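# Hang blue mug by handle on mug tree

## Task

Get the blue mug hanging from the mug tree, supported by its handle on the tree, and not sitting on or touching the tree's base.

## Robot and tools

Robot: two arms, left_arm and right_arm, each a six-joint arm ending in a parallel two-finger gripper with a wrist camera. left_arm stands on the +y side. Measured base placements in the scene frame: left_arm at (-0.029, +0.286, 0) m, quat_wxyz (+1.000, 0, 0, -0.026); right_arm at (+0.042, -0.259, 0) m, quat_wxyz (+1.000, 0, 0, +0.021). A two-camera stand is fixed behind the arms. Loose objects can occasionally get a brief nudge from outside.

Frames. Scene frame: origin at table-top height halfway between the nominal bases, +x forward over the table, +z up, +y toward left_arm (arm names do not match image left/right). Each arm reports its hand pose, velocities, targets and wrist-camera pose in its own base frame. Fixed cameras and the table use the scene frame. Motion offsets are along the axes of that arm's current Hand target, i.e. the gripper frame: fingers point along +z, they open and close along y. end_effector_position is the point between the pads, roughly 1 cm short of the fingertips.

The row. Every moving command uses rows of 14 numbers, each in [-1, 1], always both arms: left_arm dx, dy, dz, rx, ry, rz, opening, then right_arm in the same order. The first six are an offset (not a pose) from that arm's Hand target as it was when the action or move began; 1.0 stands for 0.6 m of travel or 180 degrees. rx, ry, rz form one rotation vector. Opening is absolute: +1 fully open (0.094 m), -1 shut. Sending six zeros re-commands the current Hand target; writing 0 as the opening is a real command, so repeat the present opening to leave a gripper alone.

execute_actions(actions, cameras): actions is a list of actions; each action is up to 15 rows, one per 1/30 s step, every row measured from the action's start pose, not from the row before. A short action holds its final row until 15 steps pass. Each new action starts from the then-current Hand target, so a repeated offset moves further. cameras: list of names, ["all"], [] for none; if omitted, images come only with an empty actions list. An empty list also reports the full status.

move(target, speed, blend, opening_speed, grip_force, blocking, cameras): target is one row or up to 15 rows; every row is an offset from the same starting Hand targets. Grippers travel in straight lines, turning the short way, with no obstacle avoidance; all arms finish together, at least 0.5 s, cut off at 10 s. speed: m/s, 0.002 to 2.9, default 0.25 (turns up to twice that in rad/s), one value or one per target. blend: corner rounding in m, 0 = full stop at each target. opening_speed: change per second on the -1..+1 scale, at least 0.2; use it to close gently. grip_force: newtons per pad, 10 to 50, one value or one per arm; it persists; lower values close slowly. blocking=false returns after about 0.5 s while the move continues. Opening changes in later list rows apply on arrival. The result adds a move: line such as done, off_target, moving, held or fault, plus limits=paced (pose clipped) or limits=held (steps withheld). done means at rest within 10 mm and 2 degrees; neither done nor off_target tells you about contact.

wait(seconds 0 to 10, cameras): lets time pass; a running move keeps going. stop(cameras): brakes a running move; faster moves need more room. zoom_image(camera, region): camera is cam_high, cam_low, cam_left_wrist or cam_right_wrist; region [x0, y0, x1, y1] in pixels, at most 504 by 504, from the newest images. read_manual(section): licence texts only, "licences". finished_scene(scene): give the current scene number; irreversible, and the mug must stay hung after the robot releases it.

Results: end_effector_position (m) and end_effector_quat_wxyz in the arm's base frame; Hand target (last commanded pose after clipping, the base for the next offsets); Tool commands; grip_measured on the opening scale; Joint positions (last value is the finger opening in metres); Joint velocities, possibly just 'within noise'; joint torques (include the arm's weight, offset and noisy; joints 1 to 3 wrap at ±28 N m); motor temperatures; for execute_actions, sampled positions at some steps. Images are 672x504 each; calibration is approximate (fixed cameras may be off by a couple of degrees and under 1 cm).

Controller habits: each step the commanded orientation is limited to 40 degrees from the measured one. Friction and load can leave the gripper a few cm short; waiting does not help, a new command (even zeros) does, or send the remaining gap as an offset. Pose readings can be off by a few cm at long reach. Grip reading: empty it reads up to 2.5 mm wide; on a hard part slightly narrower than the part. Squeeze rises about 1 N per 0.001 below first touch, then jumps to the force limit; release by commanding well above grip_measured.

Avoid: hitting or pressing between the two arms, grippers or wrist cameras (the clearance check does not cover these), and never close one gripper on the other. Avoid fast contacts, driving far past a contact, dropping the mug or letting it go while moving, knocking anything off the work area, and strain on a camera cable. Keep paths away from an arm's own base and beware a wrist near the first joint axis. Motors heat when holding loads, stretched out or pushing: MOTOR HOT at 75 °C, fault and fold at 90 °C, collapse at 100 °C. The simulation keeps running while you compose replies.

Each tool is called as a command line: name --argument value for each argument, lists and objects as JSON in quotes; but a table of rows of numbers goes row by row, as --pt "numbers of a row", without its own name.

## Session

execute_actions --actions '[]'

zoom_image --camera "cam_high" --region '[250, 120, 410, 300]'

zoom_image --camera "cam_low" --region '[230, 100, 430, 320]'

Scene clock: 0.00 s.
left_arm: end_effector_position=(+0.3895, +0.0159, +0.1084) grip_measured=+1.000 end_effector_quat_wxyz=(+0.588, -0.051, +0.807, +0.032) | right_arm: end_effector_position=(+0.3945, -0.0217, +0.1037) grip_measured=+1.000 end_effector_quat_wxyz=(+0.606, +0.029, +0.793, -0.050)
Joint positions: left_arm=[-0.023 1.468 0.341 0.813 -0.133 -0.053 0.094] | right_arm=[-0.009 1.57 0.319 0.987 0.106 -0.017 0.094]
Joint velocities: within noise
Joint torques (N m): no reading
Motor temperatures (°C): left_arm=[22 23 27 25 20 20 23] | right_arm=[20 26 27 21 22 21 23]
Heat: left arm: 27 °C; right arm: 27 °C.
Hand target: left_arm +0.3910, +0.0160, +0.1121; +0.591, -0.052, +0.804, +0.031 | right_arm +0.3949, -0.0218, +0.1040; +0.606, +0.029, +0.794, -0.050
Tool commands: left_gripper/opening=+1.0 right_gripper/opening=+1.0
camera_calibration:
cam_left_wrist: T_world_to_cam=[[0.110071, -0.993333, 0.0342676, -0.0344582], [-0.674906, -0.100007, -0.731095, 0.379419], [0.729648, 0.0573446, -0.681415, -0.123942], [0, 0, 0, 1]] pos_world=[0.3503, 0.0108235, 0.194116]
cam_right_wrist: T_world_to_cam=[[-0.0855468, -0.996003, 0.0256919, 0.0105315], [-0.631694, 0.0342791, -0.77446, 0.36882], [0.770483, -0.0824819, -0.632101, -0.14906], [0, 0, 0, 1]] pos_world=[0.348731, -0.0144482, 0.191145]

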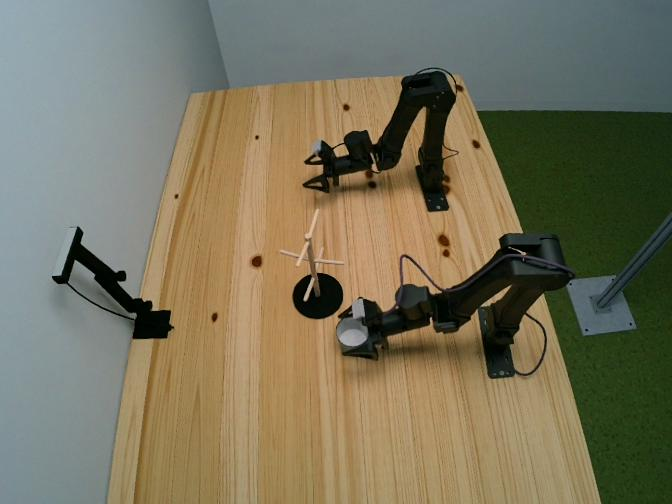

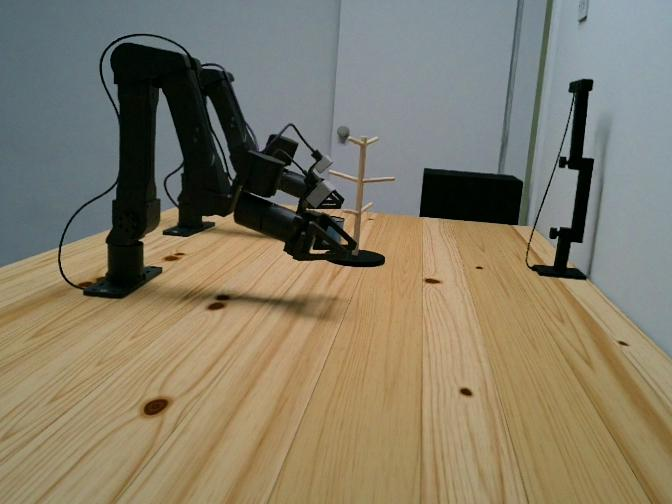

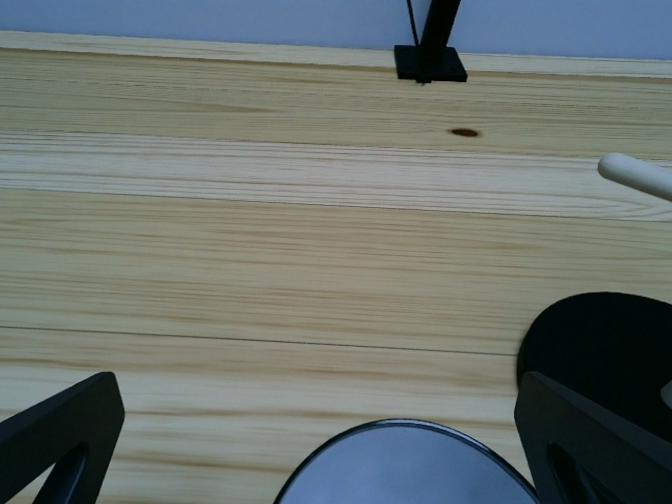

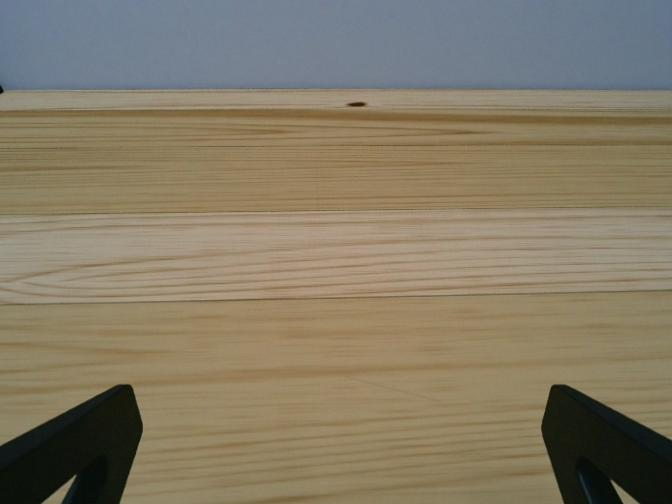

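Scaled by 2.800 from the camera's 672x504 image, which has a finer 960x720 frame.

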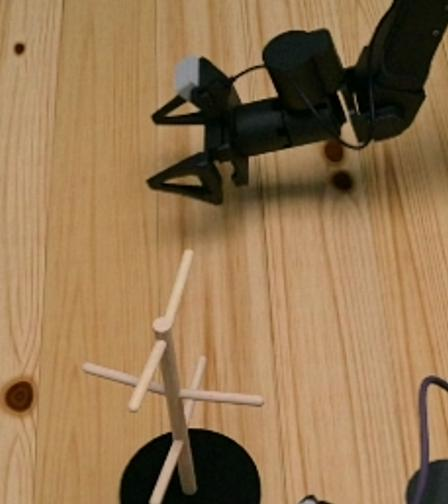

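Scaled by 2.291 from the camera's 672x504 image, which has a finer 960x720 frame.

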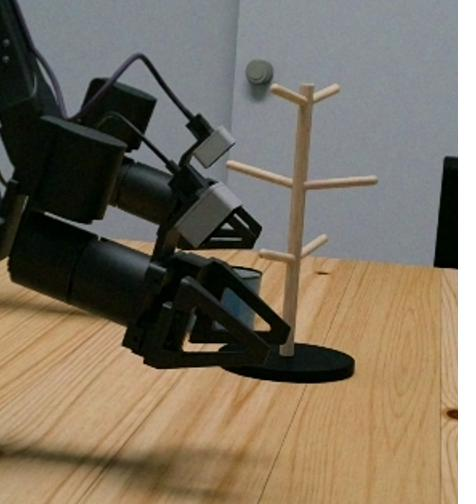

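zoom_image --camera "cam_high" --region '[260, 200, 420, 380]'

Scaled by 2.800 from the camera's 672x504 image, which has a finer 960x720 frame.

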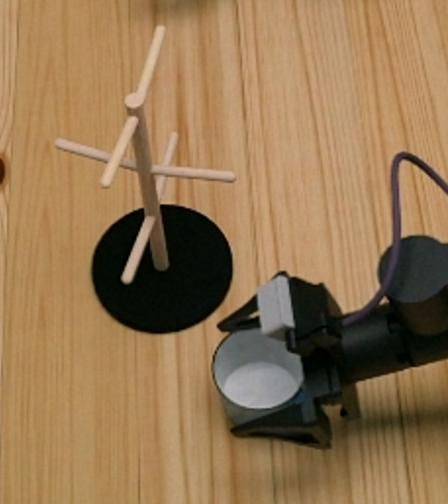

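move --target '[-0.1443,-0.0383,-0.1393,0.0283,0.2367,0.0275,1, 0,0,0,0,0,0,1]' --cameras '["cam_left_wrist","cam_high","cam_low"]'

zoom_image --camera "cam_high" --region '[250, 190, 410, 370]'

zoom_image --camera "cam_low" --region '[290, 110, 430, 290]'

Scene clock: 24.73 s.
left_arm: end_effector_position=(+0.3369, -0.0078, +0.2141) grip_measured=+1.000 end_effector_quat_wxyz=(+0.258, -0.008, +0.966, +0.005) | right_arm: end_effector_position=(+0.3945, -0.0217, +0.1037) grip_measured=+1.000 end_effector_quat_wxyz=(+0.606, +0.029, +0.793, -0.050)
Joint positions: left_arm=[-0.045 1.365 1.342 -1.027 -0.036 -0.053 0.094] | right_arm=[-0.009 1.57 0.319 0.987 0.106 -0.017 0.094]
Joint torques (N m): left_arm=[-0.65 -3.41 9.22 1.04 0.05 0.06] | right_arm=[0.03 -4.51 4.36 1.64 0 -0.01]
Heat: left arm: 30 °C; right arm: 27 °C.
Hand target: left_arm +0.3402, -0.0121, +0.2198; +0.258, +0.000, +0.966, +0.001 | right_arm +0.3949, -0.0218, +0.1040; +0.606, +0.029, +0.794, -0.050
Off the commanded pose: left_arm 0.008 m, 1 deg | right_arm 0.000 m, 0 deg.
move: done
camera_calibration:
cam_left_wrist: T_world_to_cam=[[0.0281438, -0.999393, 0.0205175, -0.02543], [-0.996051, -0.0297669, -0.083645, 0.388952], [0.084205, -0.0180824, -0.996284, 0.272076], [0, 0, 0, 1]] pos_world=[0.365222, -0.0089169, 0.304121]
Images, in order (width x height): cam_high 672x504, cam_low 672x504, cam_left_wrist 672x504.

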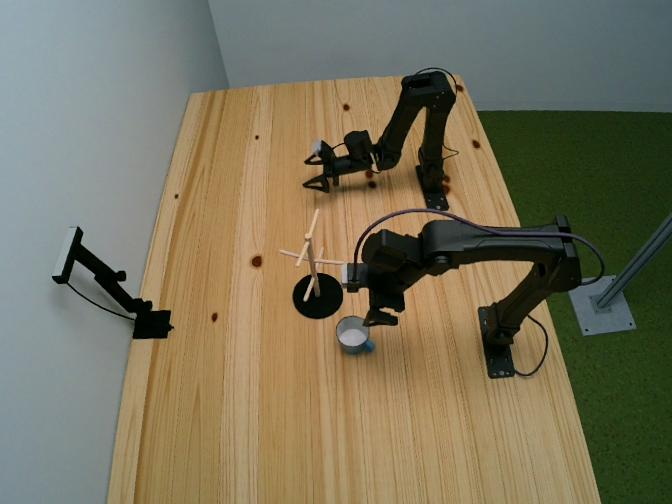

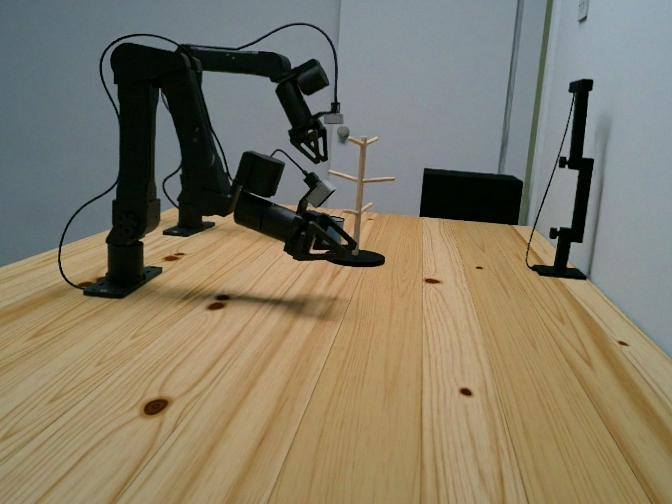

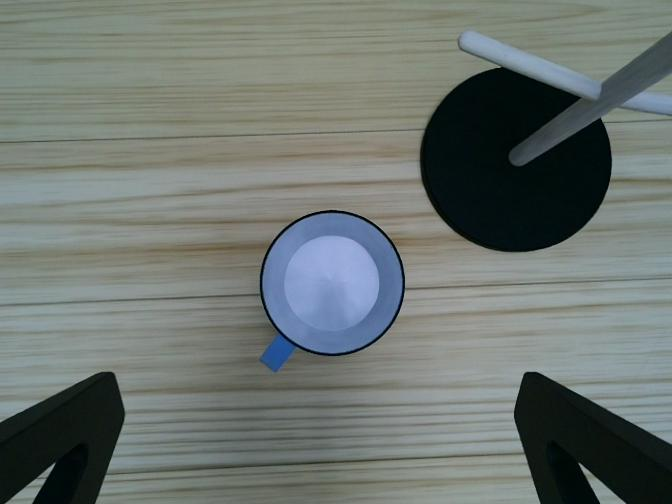

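Scaled by 2.800 from the camera's 672x504 image, which has a finer 960x720 frame.

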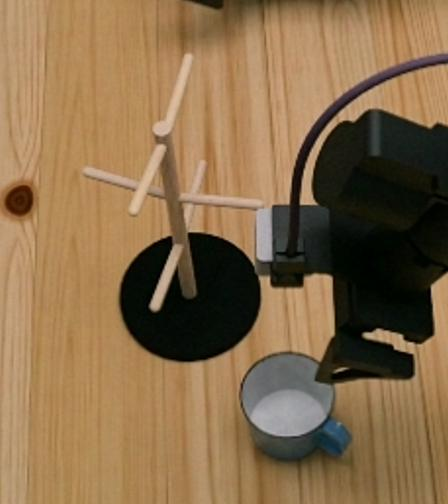

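Scaled by 2.800 from the camera's 672x504 image, which has a finer 960x720 frame.

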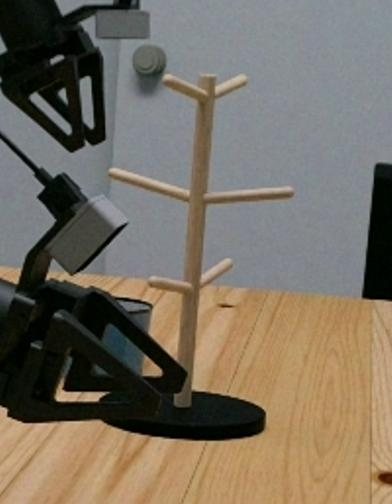

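move --target '[0.0877,-0.0232,0.1125,-0.1559,0.1143,-0.5817,-0.1, 0,0,0,0,0,0,1]' --cameras '["cam_left_wrist"]' --speed 0.35

Scene clock: 161.47 s.
left_arm: end_effector_position=(+0.3257, -0.0276, +0.1338) grip_measured=-0.098 end_effector_quat_wxyz=(-0.005, +0.801, -0.599, +0.007) | right_arm: end_effector_position=(+0.3945, -0.0217, +0.1037) grip_measured=+1.000 end_effector_quat_wxyz=(+0.606, +0.029, +0.793, -0.050)
Joint positions: left_arm=[-0.088 1.764 1.55 -1.34 -0.001 -1.946 0.042] | right_arm=[-0.009 1.57 0.319 0.987 0.106 -0.017 0.094]
Joint torques (N m): left_arm=[0.47 -5.6 8.75 0 -0.03 -0.11] | right_arm=[0.01 -4.52 4.34 1.64 0 -0.02]
Motor temperatures (°C): left_arm=[21 24 35 26 20 20 23] | right_arm=[20 28 28 29 22 21 22]
Heat: left arm: 35 °C; right arm: 29 °C.
Hand target: left_arm +0.3282, -0.0260, +0.1351; +0.000, +0.806, -0.591, -0.001 | right_arm +0.3949, -0.0218, +0.1040; +0.606, +0.029, +0.794, -0.050
Off the commanded pose: left_arm 0.003 m, 1 deg | right_arm 0.000 m, 0 deg.
move: done
camera_calibration:
cam_left_wrist: T_world_to_cam=[[0.952384, 0.303109, 0.0329992, -0.310007], [0.260415, -0.864944, 0.429017, -0.130502], [0.158581, -0.399995, -0.902694, 0.145403], [0, 0, 0, 1]] pos_world=[0.306172, 0.0392493, 0.197471]
Images, in order (width x height): cam_left_wrist 672x504.

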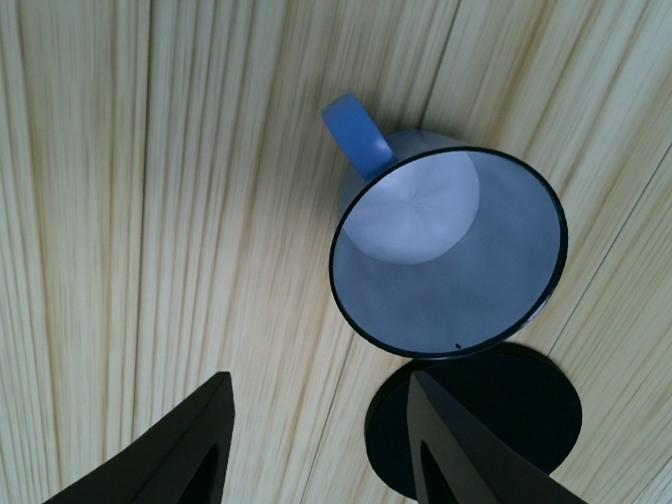

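move --target '[-0.0062,-0.0038,0.1485,0,0,0,-0.1, 0,0,0,0,0,0,1]' --cameras '["cam_left_wrist"]' --speed 0.12

Scene clock: 187.60 s.
left_arm: end_effector_position=(+0.3316, -0.0243, +0.0565) grip_measured=-0.098 end_effector_quat_wxyz=(-0.006, +0.805, -0.594, +0.009) | right_arm: end_effector_position=(+0.3945, -0.0217, +0.1037) grip_measured=+1.000 end_effector_quat_wxyz=(+0.606, +0.029, +0.793, -0.050)
Joint positions: left_arm=[-0.077 1.816 1.304 -1.036 -0.001 -1.947 0.042] | right_arm=[-0.009 1.57 0.319 0.987 0.106 -0.017 0.094]
Joint torques (N m): left_arm=[0.57 -6.13 4.93 0.42 -0.02 0.01] | right_arm=[0.03 -4.51 4.33 1.64 -0.01 -0.01]
Heat: left arm: 34 °C; right arm: 29 °C.
Hand target: left_arm +0.3290, -0.0217, +0.0459; +0.000, +0.806, -0.591, -0.001 | right_arm +0.3949, -0.0218, +0.1040; +0.606, +0.029, +0.794, -0.050
Off the commanded pose: left_arm 0.011 m, 1 deg | right_arm 0.000 m, 0 deg.
move: off_target (left_arm)
camera_calibration:
cam_left_wrist: T_world_to_cam=[[0.948406, 0.31478, 0.0379377, -0.312772], [0.26857, -0.861189, 0.431536, -0.0986669], [0.16851, -0.399083, -0.901298, 0.0725991], [0, 0, 0, 1]] pos_world=[0.3109, 0.0424565, 0.119878]
Images, in order (width x height): cam_left_wrist 672x504.

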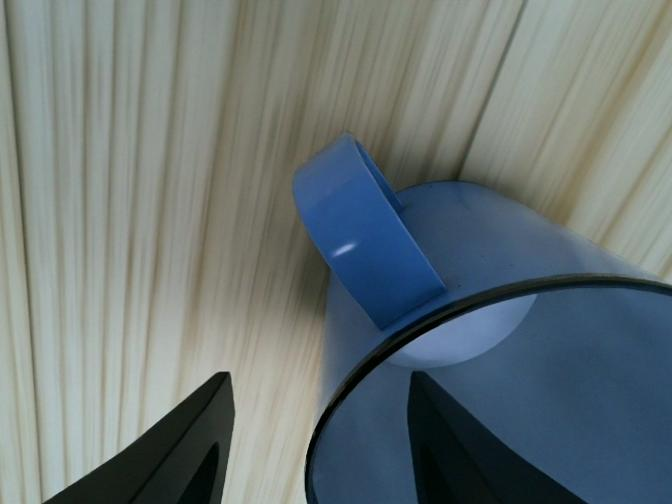

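move --target '[0,0,0,0,0,0,-1, 0,0,0,0,0,0,1]' --cameras '["cam_left_wrist"]' --grip_force '[42, 50]' --opening_speed 0.5

Scene clock: 194.17 s.
left_arm: end_effector_position=(+0.3321, -0.0248, +0.0565) grip_measured=-0.963 end_effector_quat_wxyz=(-0.005, +0.804, -0.594, +0.011) | right_arm: end_effector_position=(+0.3945, -0.0217, +0.1037) grip_measured=+1.000 end_effector_quat_wxyz=(+0.606, +0.029, +0.793, -0.050)
Joint positions: left_arm=[-0.076 1.816 1.304 -1.034 0.002 -1.946 0.002] | right_arm=[-0.009 1.57 0.319 0.987 0.106 -0.017 0.094]
Joint torques (N m): left_arm=[0.5 -6.13 4.92 0.42 -0.06 0] | right_arm=[0.03 -4.52 4.33 1.64 0 -0.02]
Heat: left arm: 33 °C; right arm: 29 °C.
Hand target: left_arm +0.3291, -0.0217, +0.0459; +0.000, +0.806, -0.591, -0.001 | right_arm +0.3949, -0.0218, +0.1040; +0.606, +0.029, +0.794, -0.050
Off the commanded pose: left_arm 0.011 m, 2 deg | right_arm 0.000 m, 0 deg.
grip_force (N): 42, 50
move: off_target (left_arm)
camera_calibration:
cam_left_wrist: T_world_to_cam=[[0.948478, 0.314494, 0.0385021, -0.313033], [0.267495, -0.85995, 0.434664, -0.099018], [0.169809, -0.40197, -0.899769, 0.0717878], [0, 0, 0, 1]] pos_world=[0.311201, 0.042153, 0.119684]
Images, in order (width x height): cam_left_wrist 672x504.

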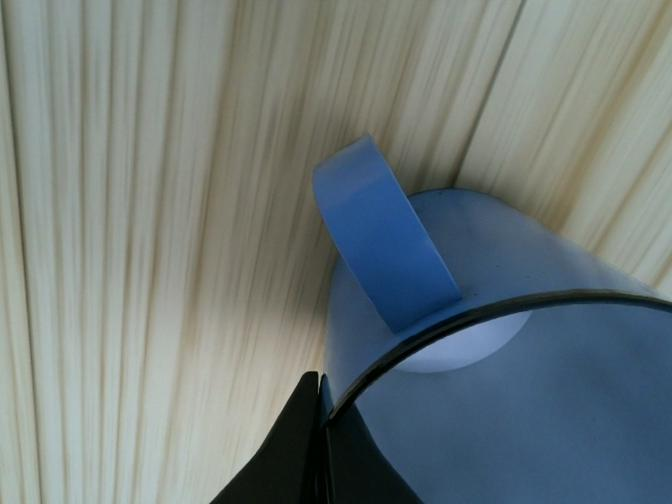

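move --pt "0 0 -0.1167 0 0 0 -1 0 0 0 0 0 0 1" --pt "-0.0617 -0.0909 -0.29 0.1356 -0.1891 0.3950 -1 0 0 0 0 0 0 1" --pt "-0.0082 -0.2467 -0.3983 0.2712 -0.3783 0.7901 -1 0 0 0 0 0 0 1" --cameras '["cam_left_wrist","cam_high","cam_low"]' --speed '[0.15,0.35,0.35]' --blend '[0.03,0.03,0]'

zoom_image --camera "cam_high" --region '[250, 190, 410, 370]'

zoom_image --camera "cam_low" --region '[290, 110, 430, 290]'

Scene clock: 222.67 s.
left_arm: end_effector_position=(+0.4546, +0.0266, +0.2605) grip_measured=-0.965 end_effector_quat_wxyz=(+0.447, +0.400, +0.787, +0.146) | right_arm: end_effector_position=(+0.3945, -0.0217, +0.1037) grip_measured=+1.000 end_effector_quat_wxyz=(+0.606, +0.029, +0.793, -0.050)
Joint positions: left_arm=[0.157 1.503 1.342 -0.455 0.257 0.965 0.002] | right_arm=[-0.009 1.57 0.319 0.987 0.106 -0.017 0.094]
Joint torques (N m): left_arm=[0.54 -5.19 10.82 2.21 0.36 0.02] | right_arm=[0.02 -4.52 4.34 1.64 0 -0.02]
Heat: left arm: 33 °C; right arm: 30 °C.
Hand target: left_arm +0.4692, +0.0272, +0.2848; +0.477, +0.401, +0.766, +0.156 | right_arm +0.3949, -0.0218, +0.1040; +0.606, +0.029, +0.794, -0.050
Off the commanded pose: left_arm 0.028 m, 4 deg | right_arm 0.000 m, 0 deg.
grip_force (N): 42, 50
move: off_target (left_arm)
camera_calibration:
cam_left_wrist: T_world_to_cam=[[-0.507209, -0.650472, -0.565354, 0.391454], [-0.607926, 0.735022, -0.300281, 0.370811], [0.610872, 0.191388, -0.768248, 0.00462353], [0, 0, 0, 1]] pos_world=[0.42115, -0.0188087, 0.33621]
Images, in order (width x height): cam_high 672x504, cam_low 672x504, cam_left_wrist 672x504.

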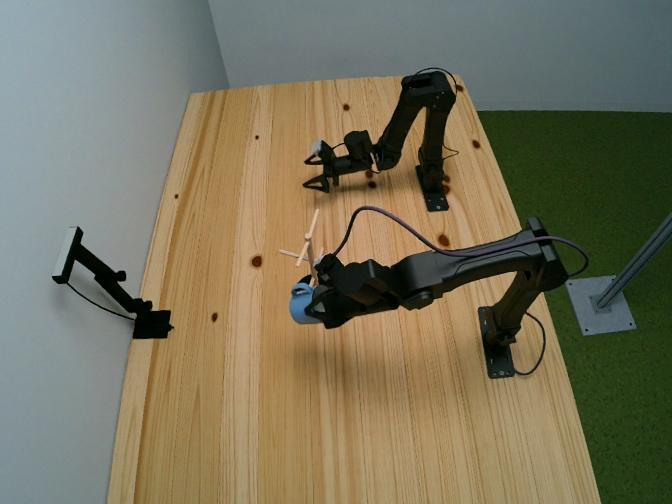

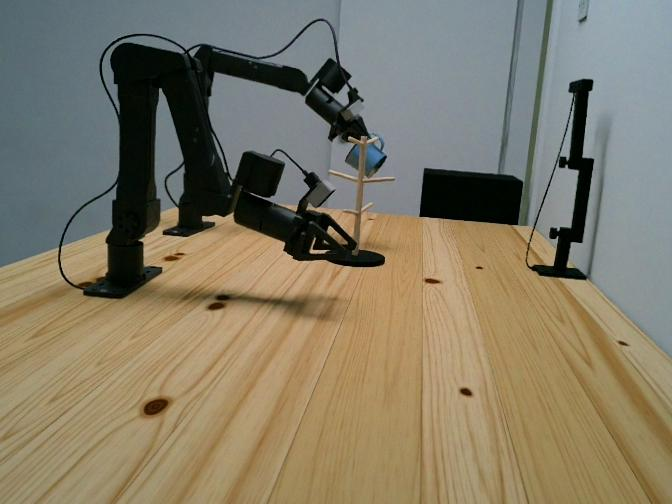

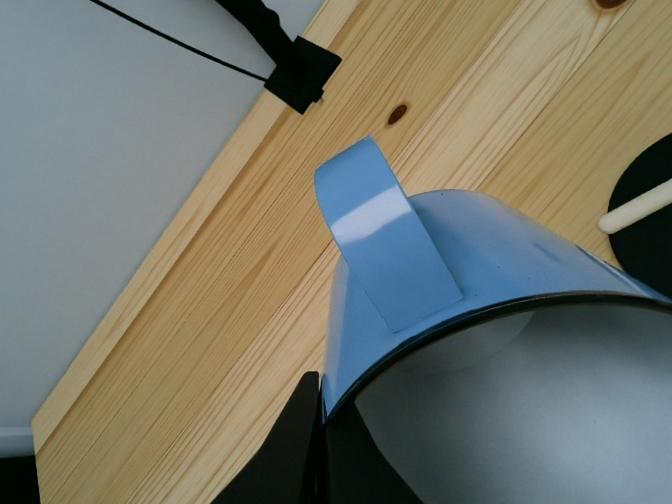

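Scaled by 2.800 from the camera's 672x504 image, which has a finer 960x720 frame.

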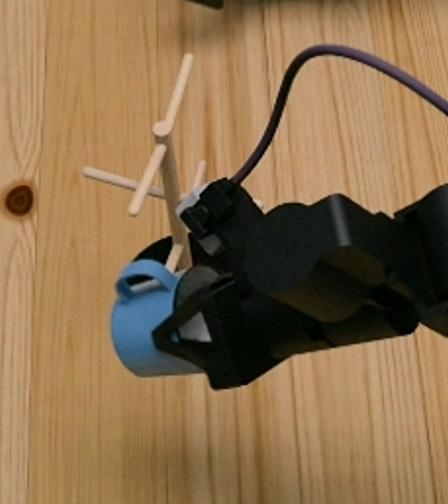

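Scaled by 2.800 from the camera's 672x504 image, which has a finer 960x720 frame.

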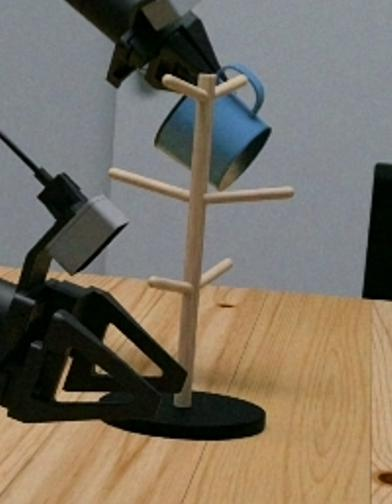

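move --target '[-0.0403,0.0307,0.0207,0,0,0,-1, 0,0,0,0,0,0,1]' --cameras '["cam_left_wrist","cam_high","cam_low"]' --speed 0.12

zoom_image --camera "cam_high" --region '[250, 200, 370, 320]'

zoom_image --camera "cam_low" --region '[320, 110, 420, 210]'

Scene clock: 251.20 s.
left_arm: end_effector_position=(+0.4841, +0.0211, +0.2883) grip_measured=-0.965 end_effector_quat_wxyz=(+0.460, +0.405, +0.775, +0.153) | right_arm: end_effector_position=(+0.3945, -0.0217, +0.1037) grip_measured=+1.000 end_effector_quat_wxyz=(+0.606, +0.029, +0.793, -0.050)
Joint positions: left_arm=[0.133 1.603 1.522 -0.499 0.247 0.961 0.002] | right_arm=[-0.009 1.57 0.319 0.987 0.106 -0.017 0.094]
Joint torques (N m): left_arm=[-0.44 -5.96 10.65 1.91 0.14 -0.14] | right_arm=[0.02 -4.53 4.34 1.64 0 -0.01]
Motor temperatures (°C): left_arm=[21 25 39 31 20 20 25] | right_arm=[20 27 27 30 22 21 22]
Heat: left arm: 39 °C; right arm: 30 °C.
Hand target: left_arm +0.4937, +0.0186, +0.3047; +0.477, +0.401, +0.766, +0.157 | right_arm +0.3949, -0.0218, +0.1040; +0.606, +0.029, +0.794, -0.050
Off the commanded pose: left_arm 0.019 m, 2 deg | right_arm 0.000 m, 0 deg.
grip_force (N): 42, 50
move: off_target (left_arm)
camera_calibration:
cam_left_wrist: T_world_to_cam=[[-0.496281, -0.638656, -0.588067, 0.419617], [-0.586522, 0.746058, -0.315261, 0.394758], [0.640075, 0.188456, -0.744841, -0.0117935], [0, 0, 0, 1]] pos_world=[0.447331, -0.0242987, 0.362431]
Images, in order (width x height): cam_high 672x504, cam_low 672x504, cam_left_wrist 672x504.

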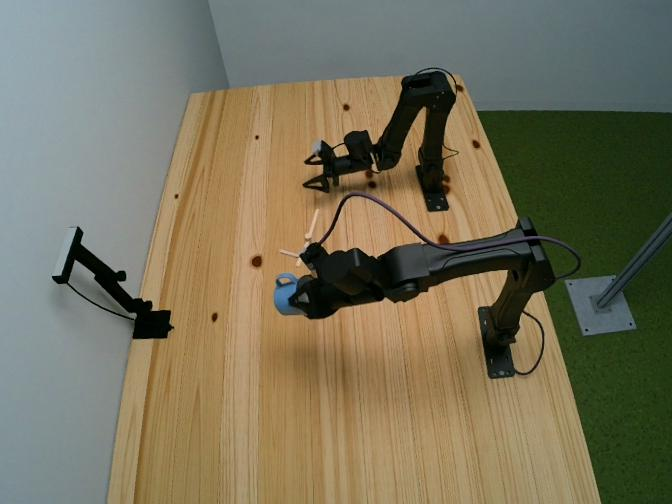

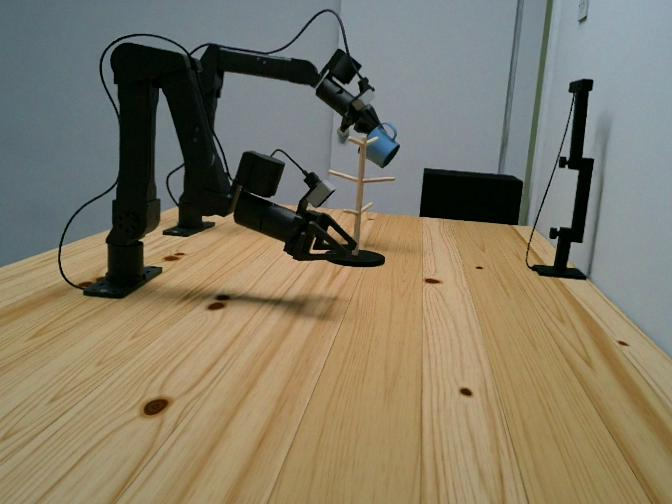

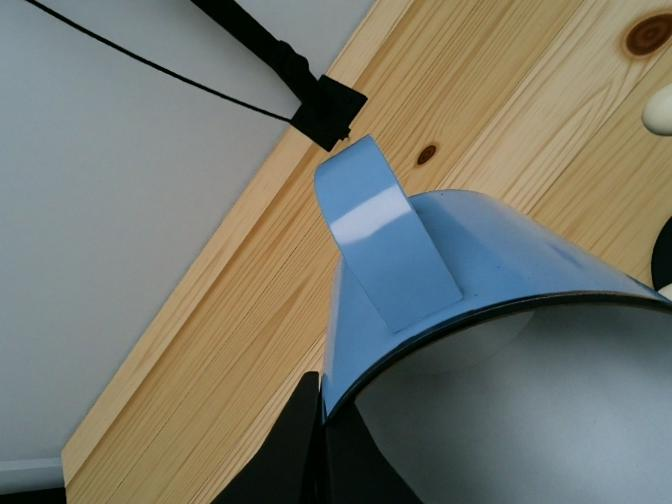

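Scaled by 4.200 from the camera's 672x504 image, which has a finer 960x720 frame.

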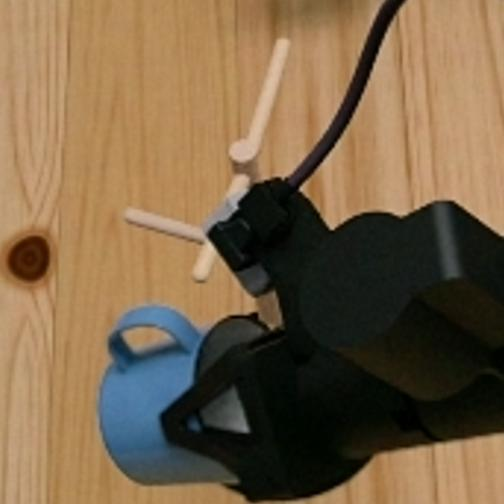

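Scaled by 5.040 from the camera's 672x504 image, which has a finer 960x720 frame.

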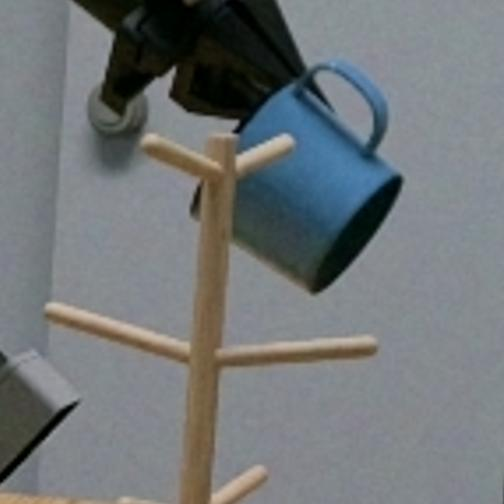

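move --target '[-0.0182,-0.0537,0.0018,0,0,0,-1, 0,0,0,0,0,0,1]' --cameras '["cam_left_wrist","cam_high","cam_low"]' --speed 0.08

zoom_image --camera "cam_high" --region '[250, 200, 370, 320]'

zoom_image --camera "cam_low" --region '[320, 110, 420, 210]'

Scene clock: 266.50 s.
left_arm: end_effector_position=(+0.4827, -0.0077, +0.2638) grip_measured=-0.965 end_effector_quat_wxyz=(+0.442, +0.410, +0.785, +0.143) | right_arm: end_effector_position=(+0.3945, -0.0217, +0.1037) grip_measured=+1.000 end_effector_quat_wxyz=(+0.606, +0.029, +0.793, -0.050)
Joint positions: left_arm=[0.049 1.603 1.46 -0.473 0.179 0.919 0.002] | right_arm=[-0.009 1.57 0.319 0.987 0.106 -0.017 0.094]
Joint torques (N m): left_arm=[-0.39 -10.5 6.42 2.33 0.1 -0.15] | right_arm=[0.03 -4.52 4.36 1.64 0 -0.02]
Heat: left arm: 38 °C; right arm: 30 °C.
Hand target: left_arm +0.4821, -0.0102, +0.2908; +0.478, +0.401, +0.766, +0.157 | right_arm +0.3949, -0.0218, +0.1040; +0.606, +0.029, +0.794, -0.050
Off the commanded pose: left_arm 0.027 m, 5 deg | right_arm 0.000 m, 0 deg.
grip_force (N): 42, 50
move: off_target (left_arm)
camera_calibration:
cam_left_wrist: T_world_to_cam=[[-0.525598, -0.636362, -0.564615, 0.393988], [-0.597245, 0.748644, -0.287804, 0.405619], [0.605843, 0.185944, -0.77355, 0.000293663], [0, 0, 0, 1]] pos_world=[0.449155, -0.0529996, 0.339417]
Images, in order (width x height): cam_high 672x504, cam_low 672x504, cam_left_wrist 672x504.

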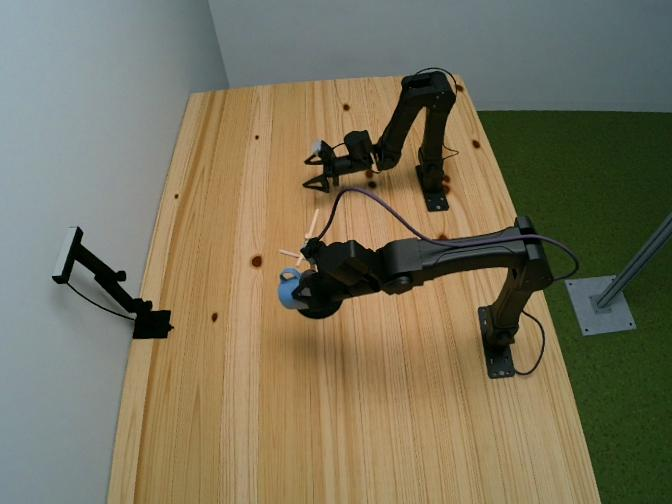

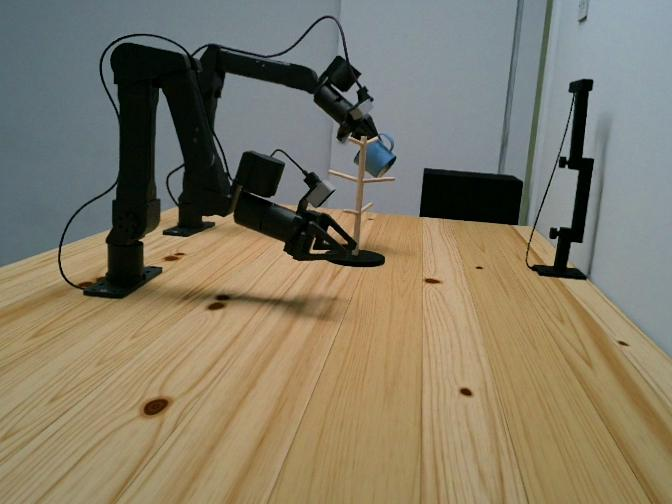

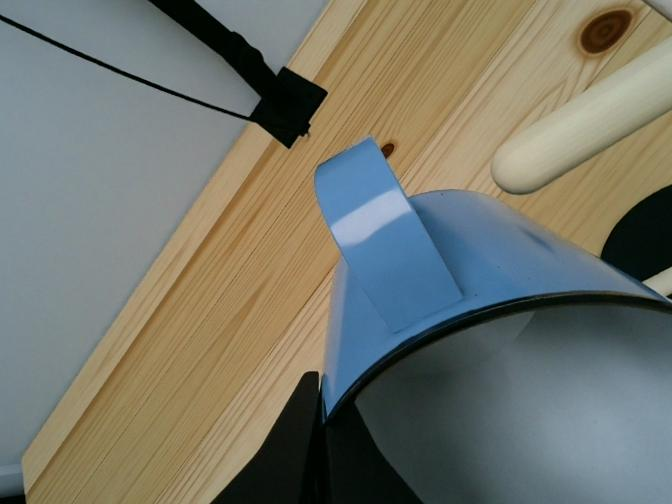

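Scaled by 4.200 from the camera's 672x504 image, which has a finer 960x720 frame.

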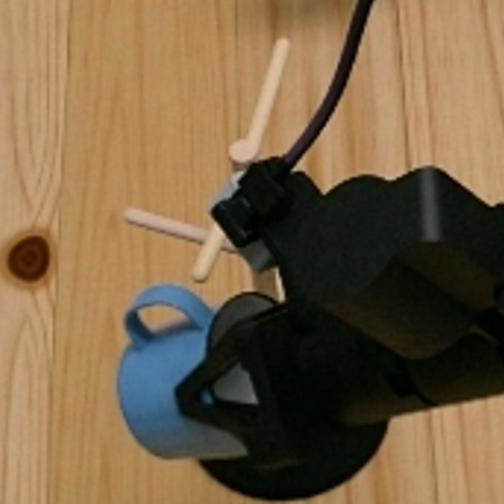

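Scaled by 5.040 from the camera's 672x504 image, which has a finer 960x720 frame.

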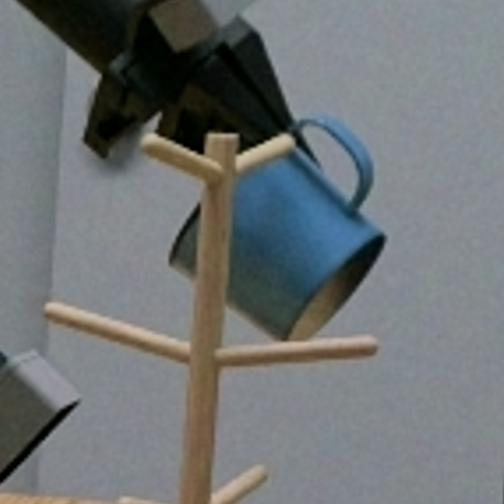

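move --target '[-0.0017,0.0025,-0.0282,0,0,0,-1, 0,0,0,0,0,0,1]' --cameras '["cam_left_wrist","cam_high","cam_low"]' --speed 0.08

zoom_image --camera "cam_high" --region '[260, 220, 340, 300]'

zoom_image --camera "cam_low" --region '[340, 110, 420, 190]'

Scene clock: 295.97 s.
left_arm: end_effector_position=(+0.4761, -0.0078, +0.2823) grip_measured=-0.965 end_effector_quat_wxyz=(+0.457, +0.408, +0.776, +0.152) | right_arm: end_effector_position=(+0.3945, -0.0217, +0.1037) grip_measured=+1.000 end_effector_quat_wxyz=(+0.606, +0.029, +0.793, -0.050)
Joint positions: left_arm=[0.049 1.562 1.46 -0.475 0.178 0.919 0.002] | right_arm=[-0.009 1.57 0.319 0.987 0.106 -0.017 0.094]
Joint torques (N m): left_arm=[0.47 -10.18 6.26 1.98 0.18 -0.1] | right_arm=[0.03 -4.52 4.34 1.64 0 -0.02]
Heat: left arm: 35 °C; right arm: 30 °C.
Hand target: left_arm +0.4686, -0.0076, +0.3008; +0.478, +0.401, +0.766, +0.157 | right_arm +0.3949, -0.0218, +0.1040; +0.606, +0.029, +0.794, -0.050
Off the commanded pose: left_arm 0.020 m, 3 deg | right_arm 0.000 m, 0 deg.
grip_force (N): 42, 50
move: off_target (left_arm)
camera_calibration:
cam_left_wrist: T_world_to_cam=[[-0.502419, -0.63534, -0.586446, 0.396038], [-0.585918, 0.748964, -0.309441, 0.4079], [0.635827, 0.18814, -0.74855, -0.00259729], [0, 0, 0, 1]] pos_world=[0.439624, -0.0533952, 0.356532]
Images, in order (width x height): cam_high 672x504, cam_low 672x504, cam_left_wrist 672x504.

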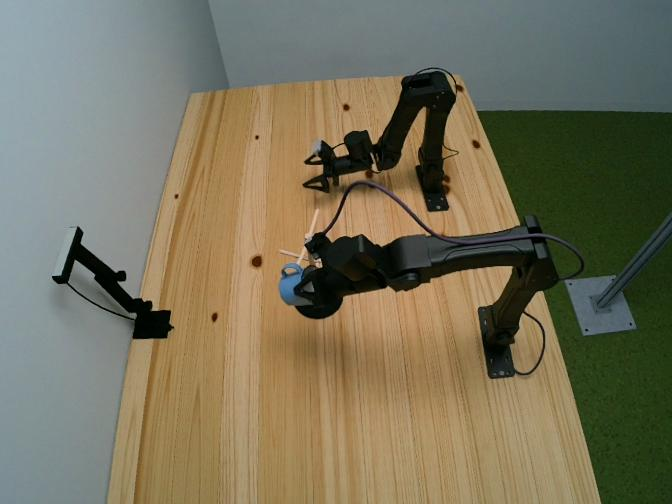

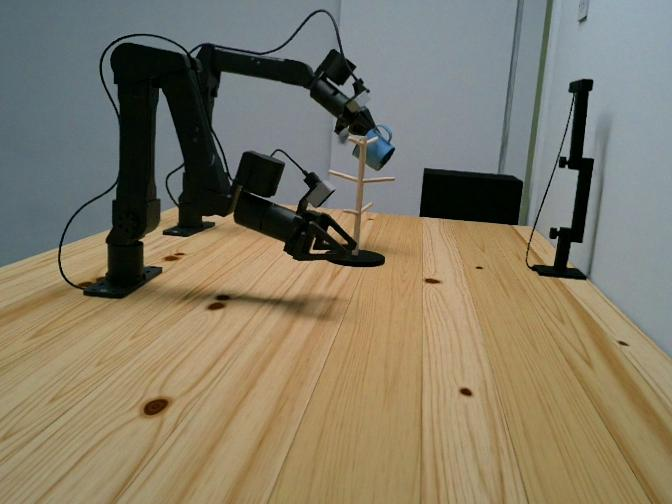

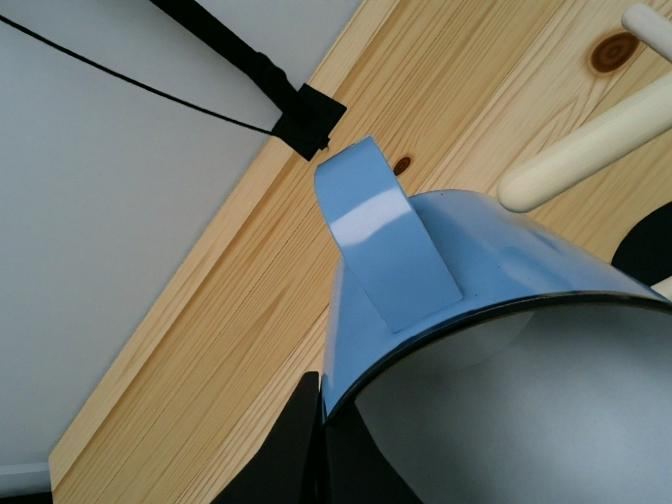

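Scaled by 6.300 from the camera's 672x504 image, which has a finer 960x720 frame.

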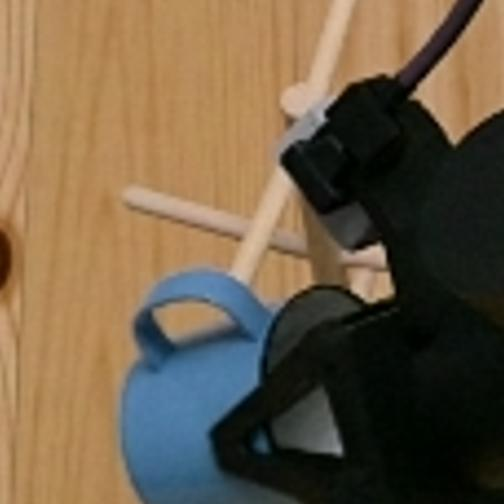

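Scaled by 6.300 from the camera's 672x504 image, which has a finer 960x720 frame.

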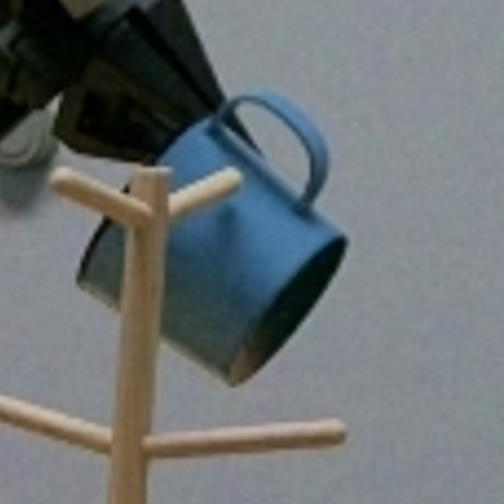

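move --target '[0.0085,-0.0125,-0.0095,0,0,0,-1, 0,0,0,0,0,0,1]' --cameras '["cam_left_wrist","cam_high","cam_low"]' --speed 0.08

zoom_image --camera "cam_high" --region '[260, 220, 340, 300]'

zoom_image --camera "cam_low" --region '[340, 110, 420, 190]'

Scene clock: 318.27 s.
left_arm: end_effector_position=(+0.4646, -0.0084, +0.2731) grip_measured=-0.965 end_effector_quat_wxyz=(+0.449, +0.409, +0.781, +0.147) | right_arm: end_effector_position=(+0.3945, -0.0217, +0.1037) grip_measured=+1.000 end_effector_quat_wxyz=(+0.606, +0.029, +0.793, -0.050)
Joint positions: left_arm=[0.049 1.526 1.405 -0.475 0.178 0.919 0.002] | right_arm=[-0.009 1.57 0.319 0.987 0.106 -0.017 0.094]
Joint torques (N m): left_arm=[0.57 -10.03 6.31 2.12 0.19 -0.08] | right_arm=[0.03 -4.53 4.34 1.63 0 -0.01]
Motor temperatures (°C): left_arm=[21 31 34 32 20 20 25] | right_arm=[20 27 27 31 22 21 22]
Heat: left arm: 34 °C; right arm: 31 °C.
Hand target: left_arm +0.4591, -0.0076, +0.2958; +0.478, +0.401, +0.766, +0.157 | right_arm +0.3949, -0.0218, +0.1040; +0.606, +0.029, +0.794, -0.050
Off the commanded pose: left_arm 0.023 m, 4 deg | right_arm 0.000 m, 0 deg.
grip_force (N): 42, 50
move: off_target (left_arm)
camera_calibration:
cam_left_wrist: T_world_to_cam=[[-0.513926, -0.635917, -0.575751, 0.386878], [-0.591981, 0.748648, -0.29847, 0.398533], [0.620838, 0.187443, -0.7612, 0.00831396], [0, 0, 0, 1]] pos_world=[0.429589, -0.0538969, 0.348024]
Images, in order (width x height): cam_high 672x504, cam_low 672x504, cam_left_wrist 672x504.

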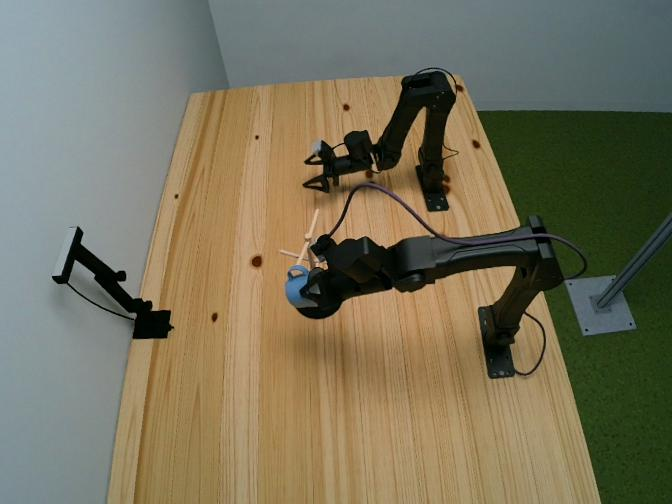

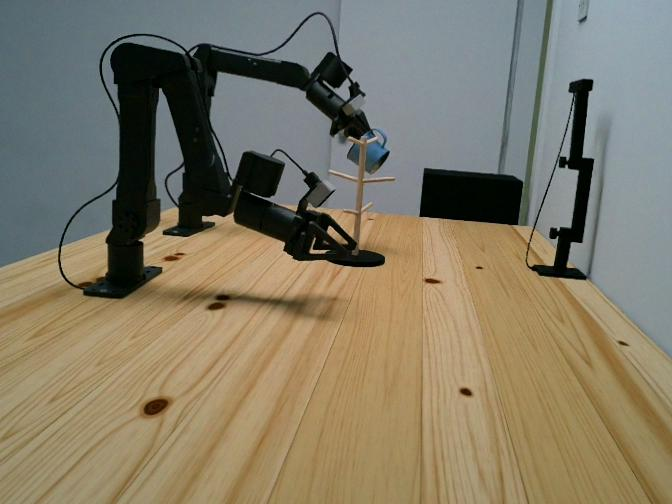

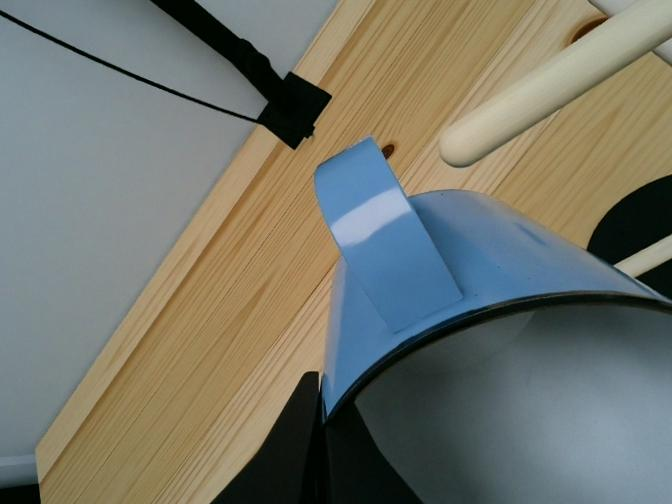

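Scaled by 6.300 from the camera's 672x504 image, which has a finer 960x720 frame.

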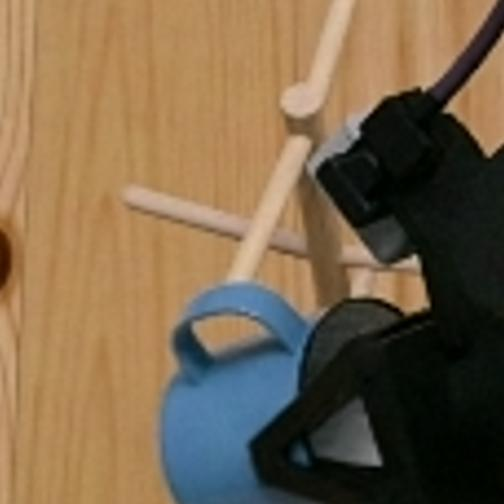

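Scaled by 6.300 from the camera's 672x504 image, which has a finer 960x720 frame.

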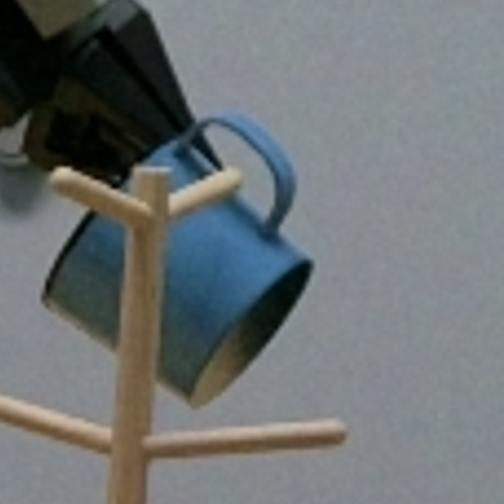

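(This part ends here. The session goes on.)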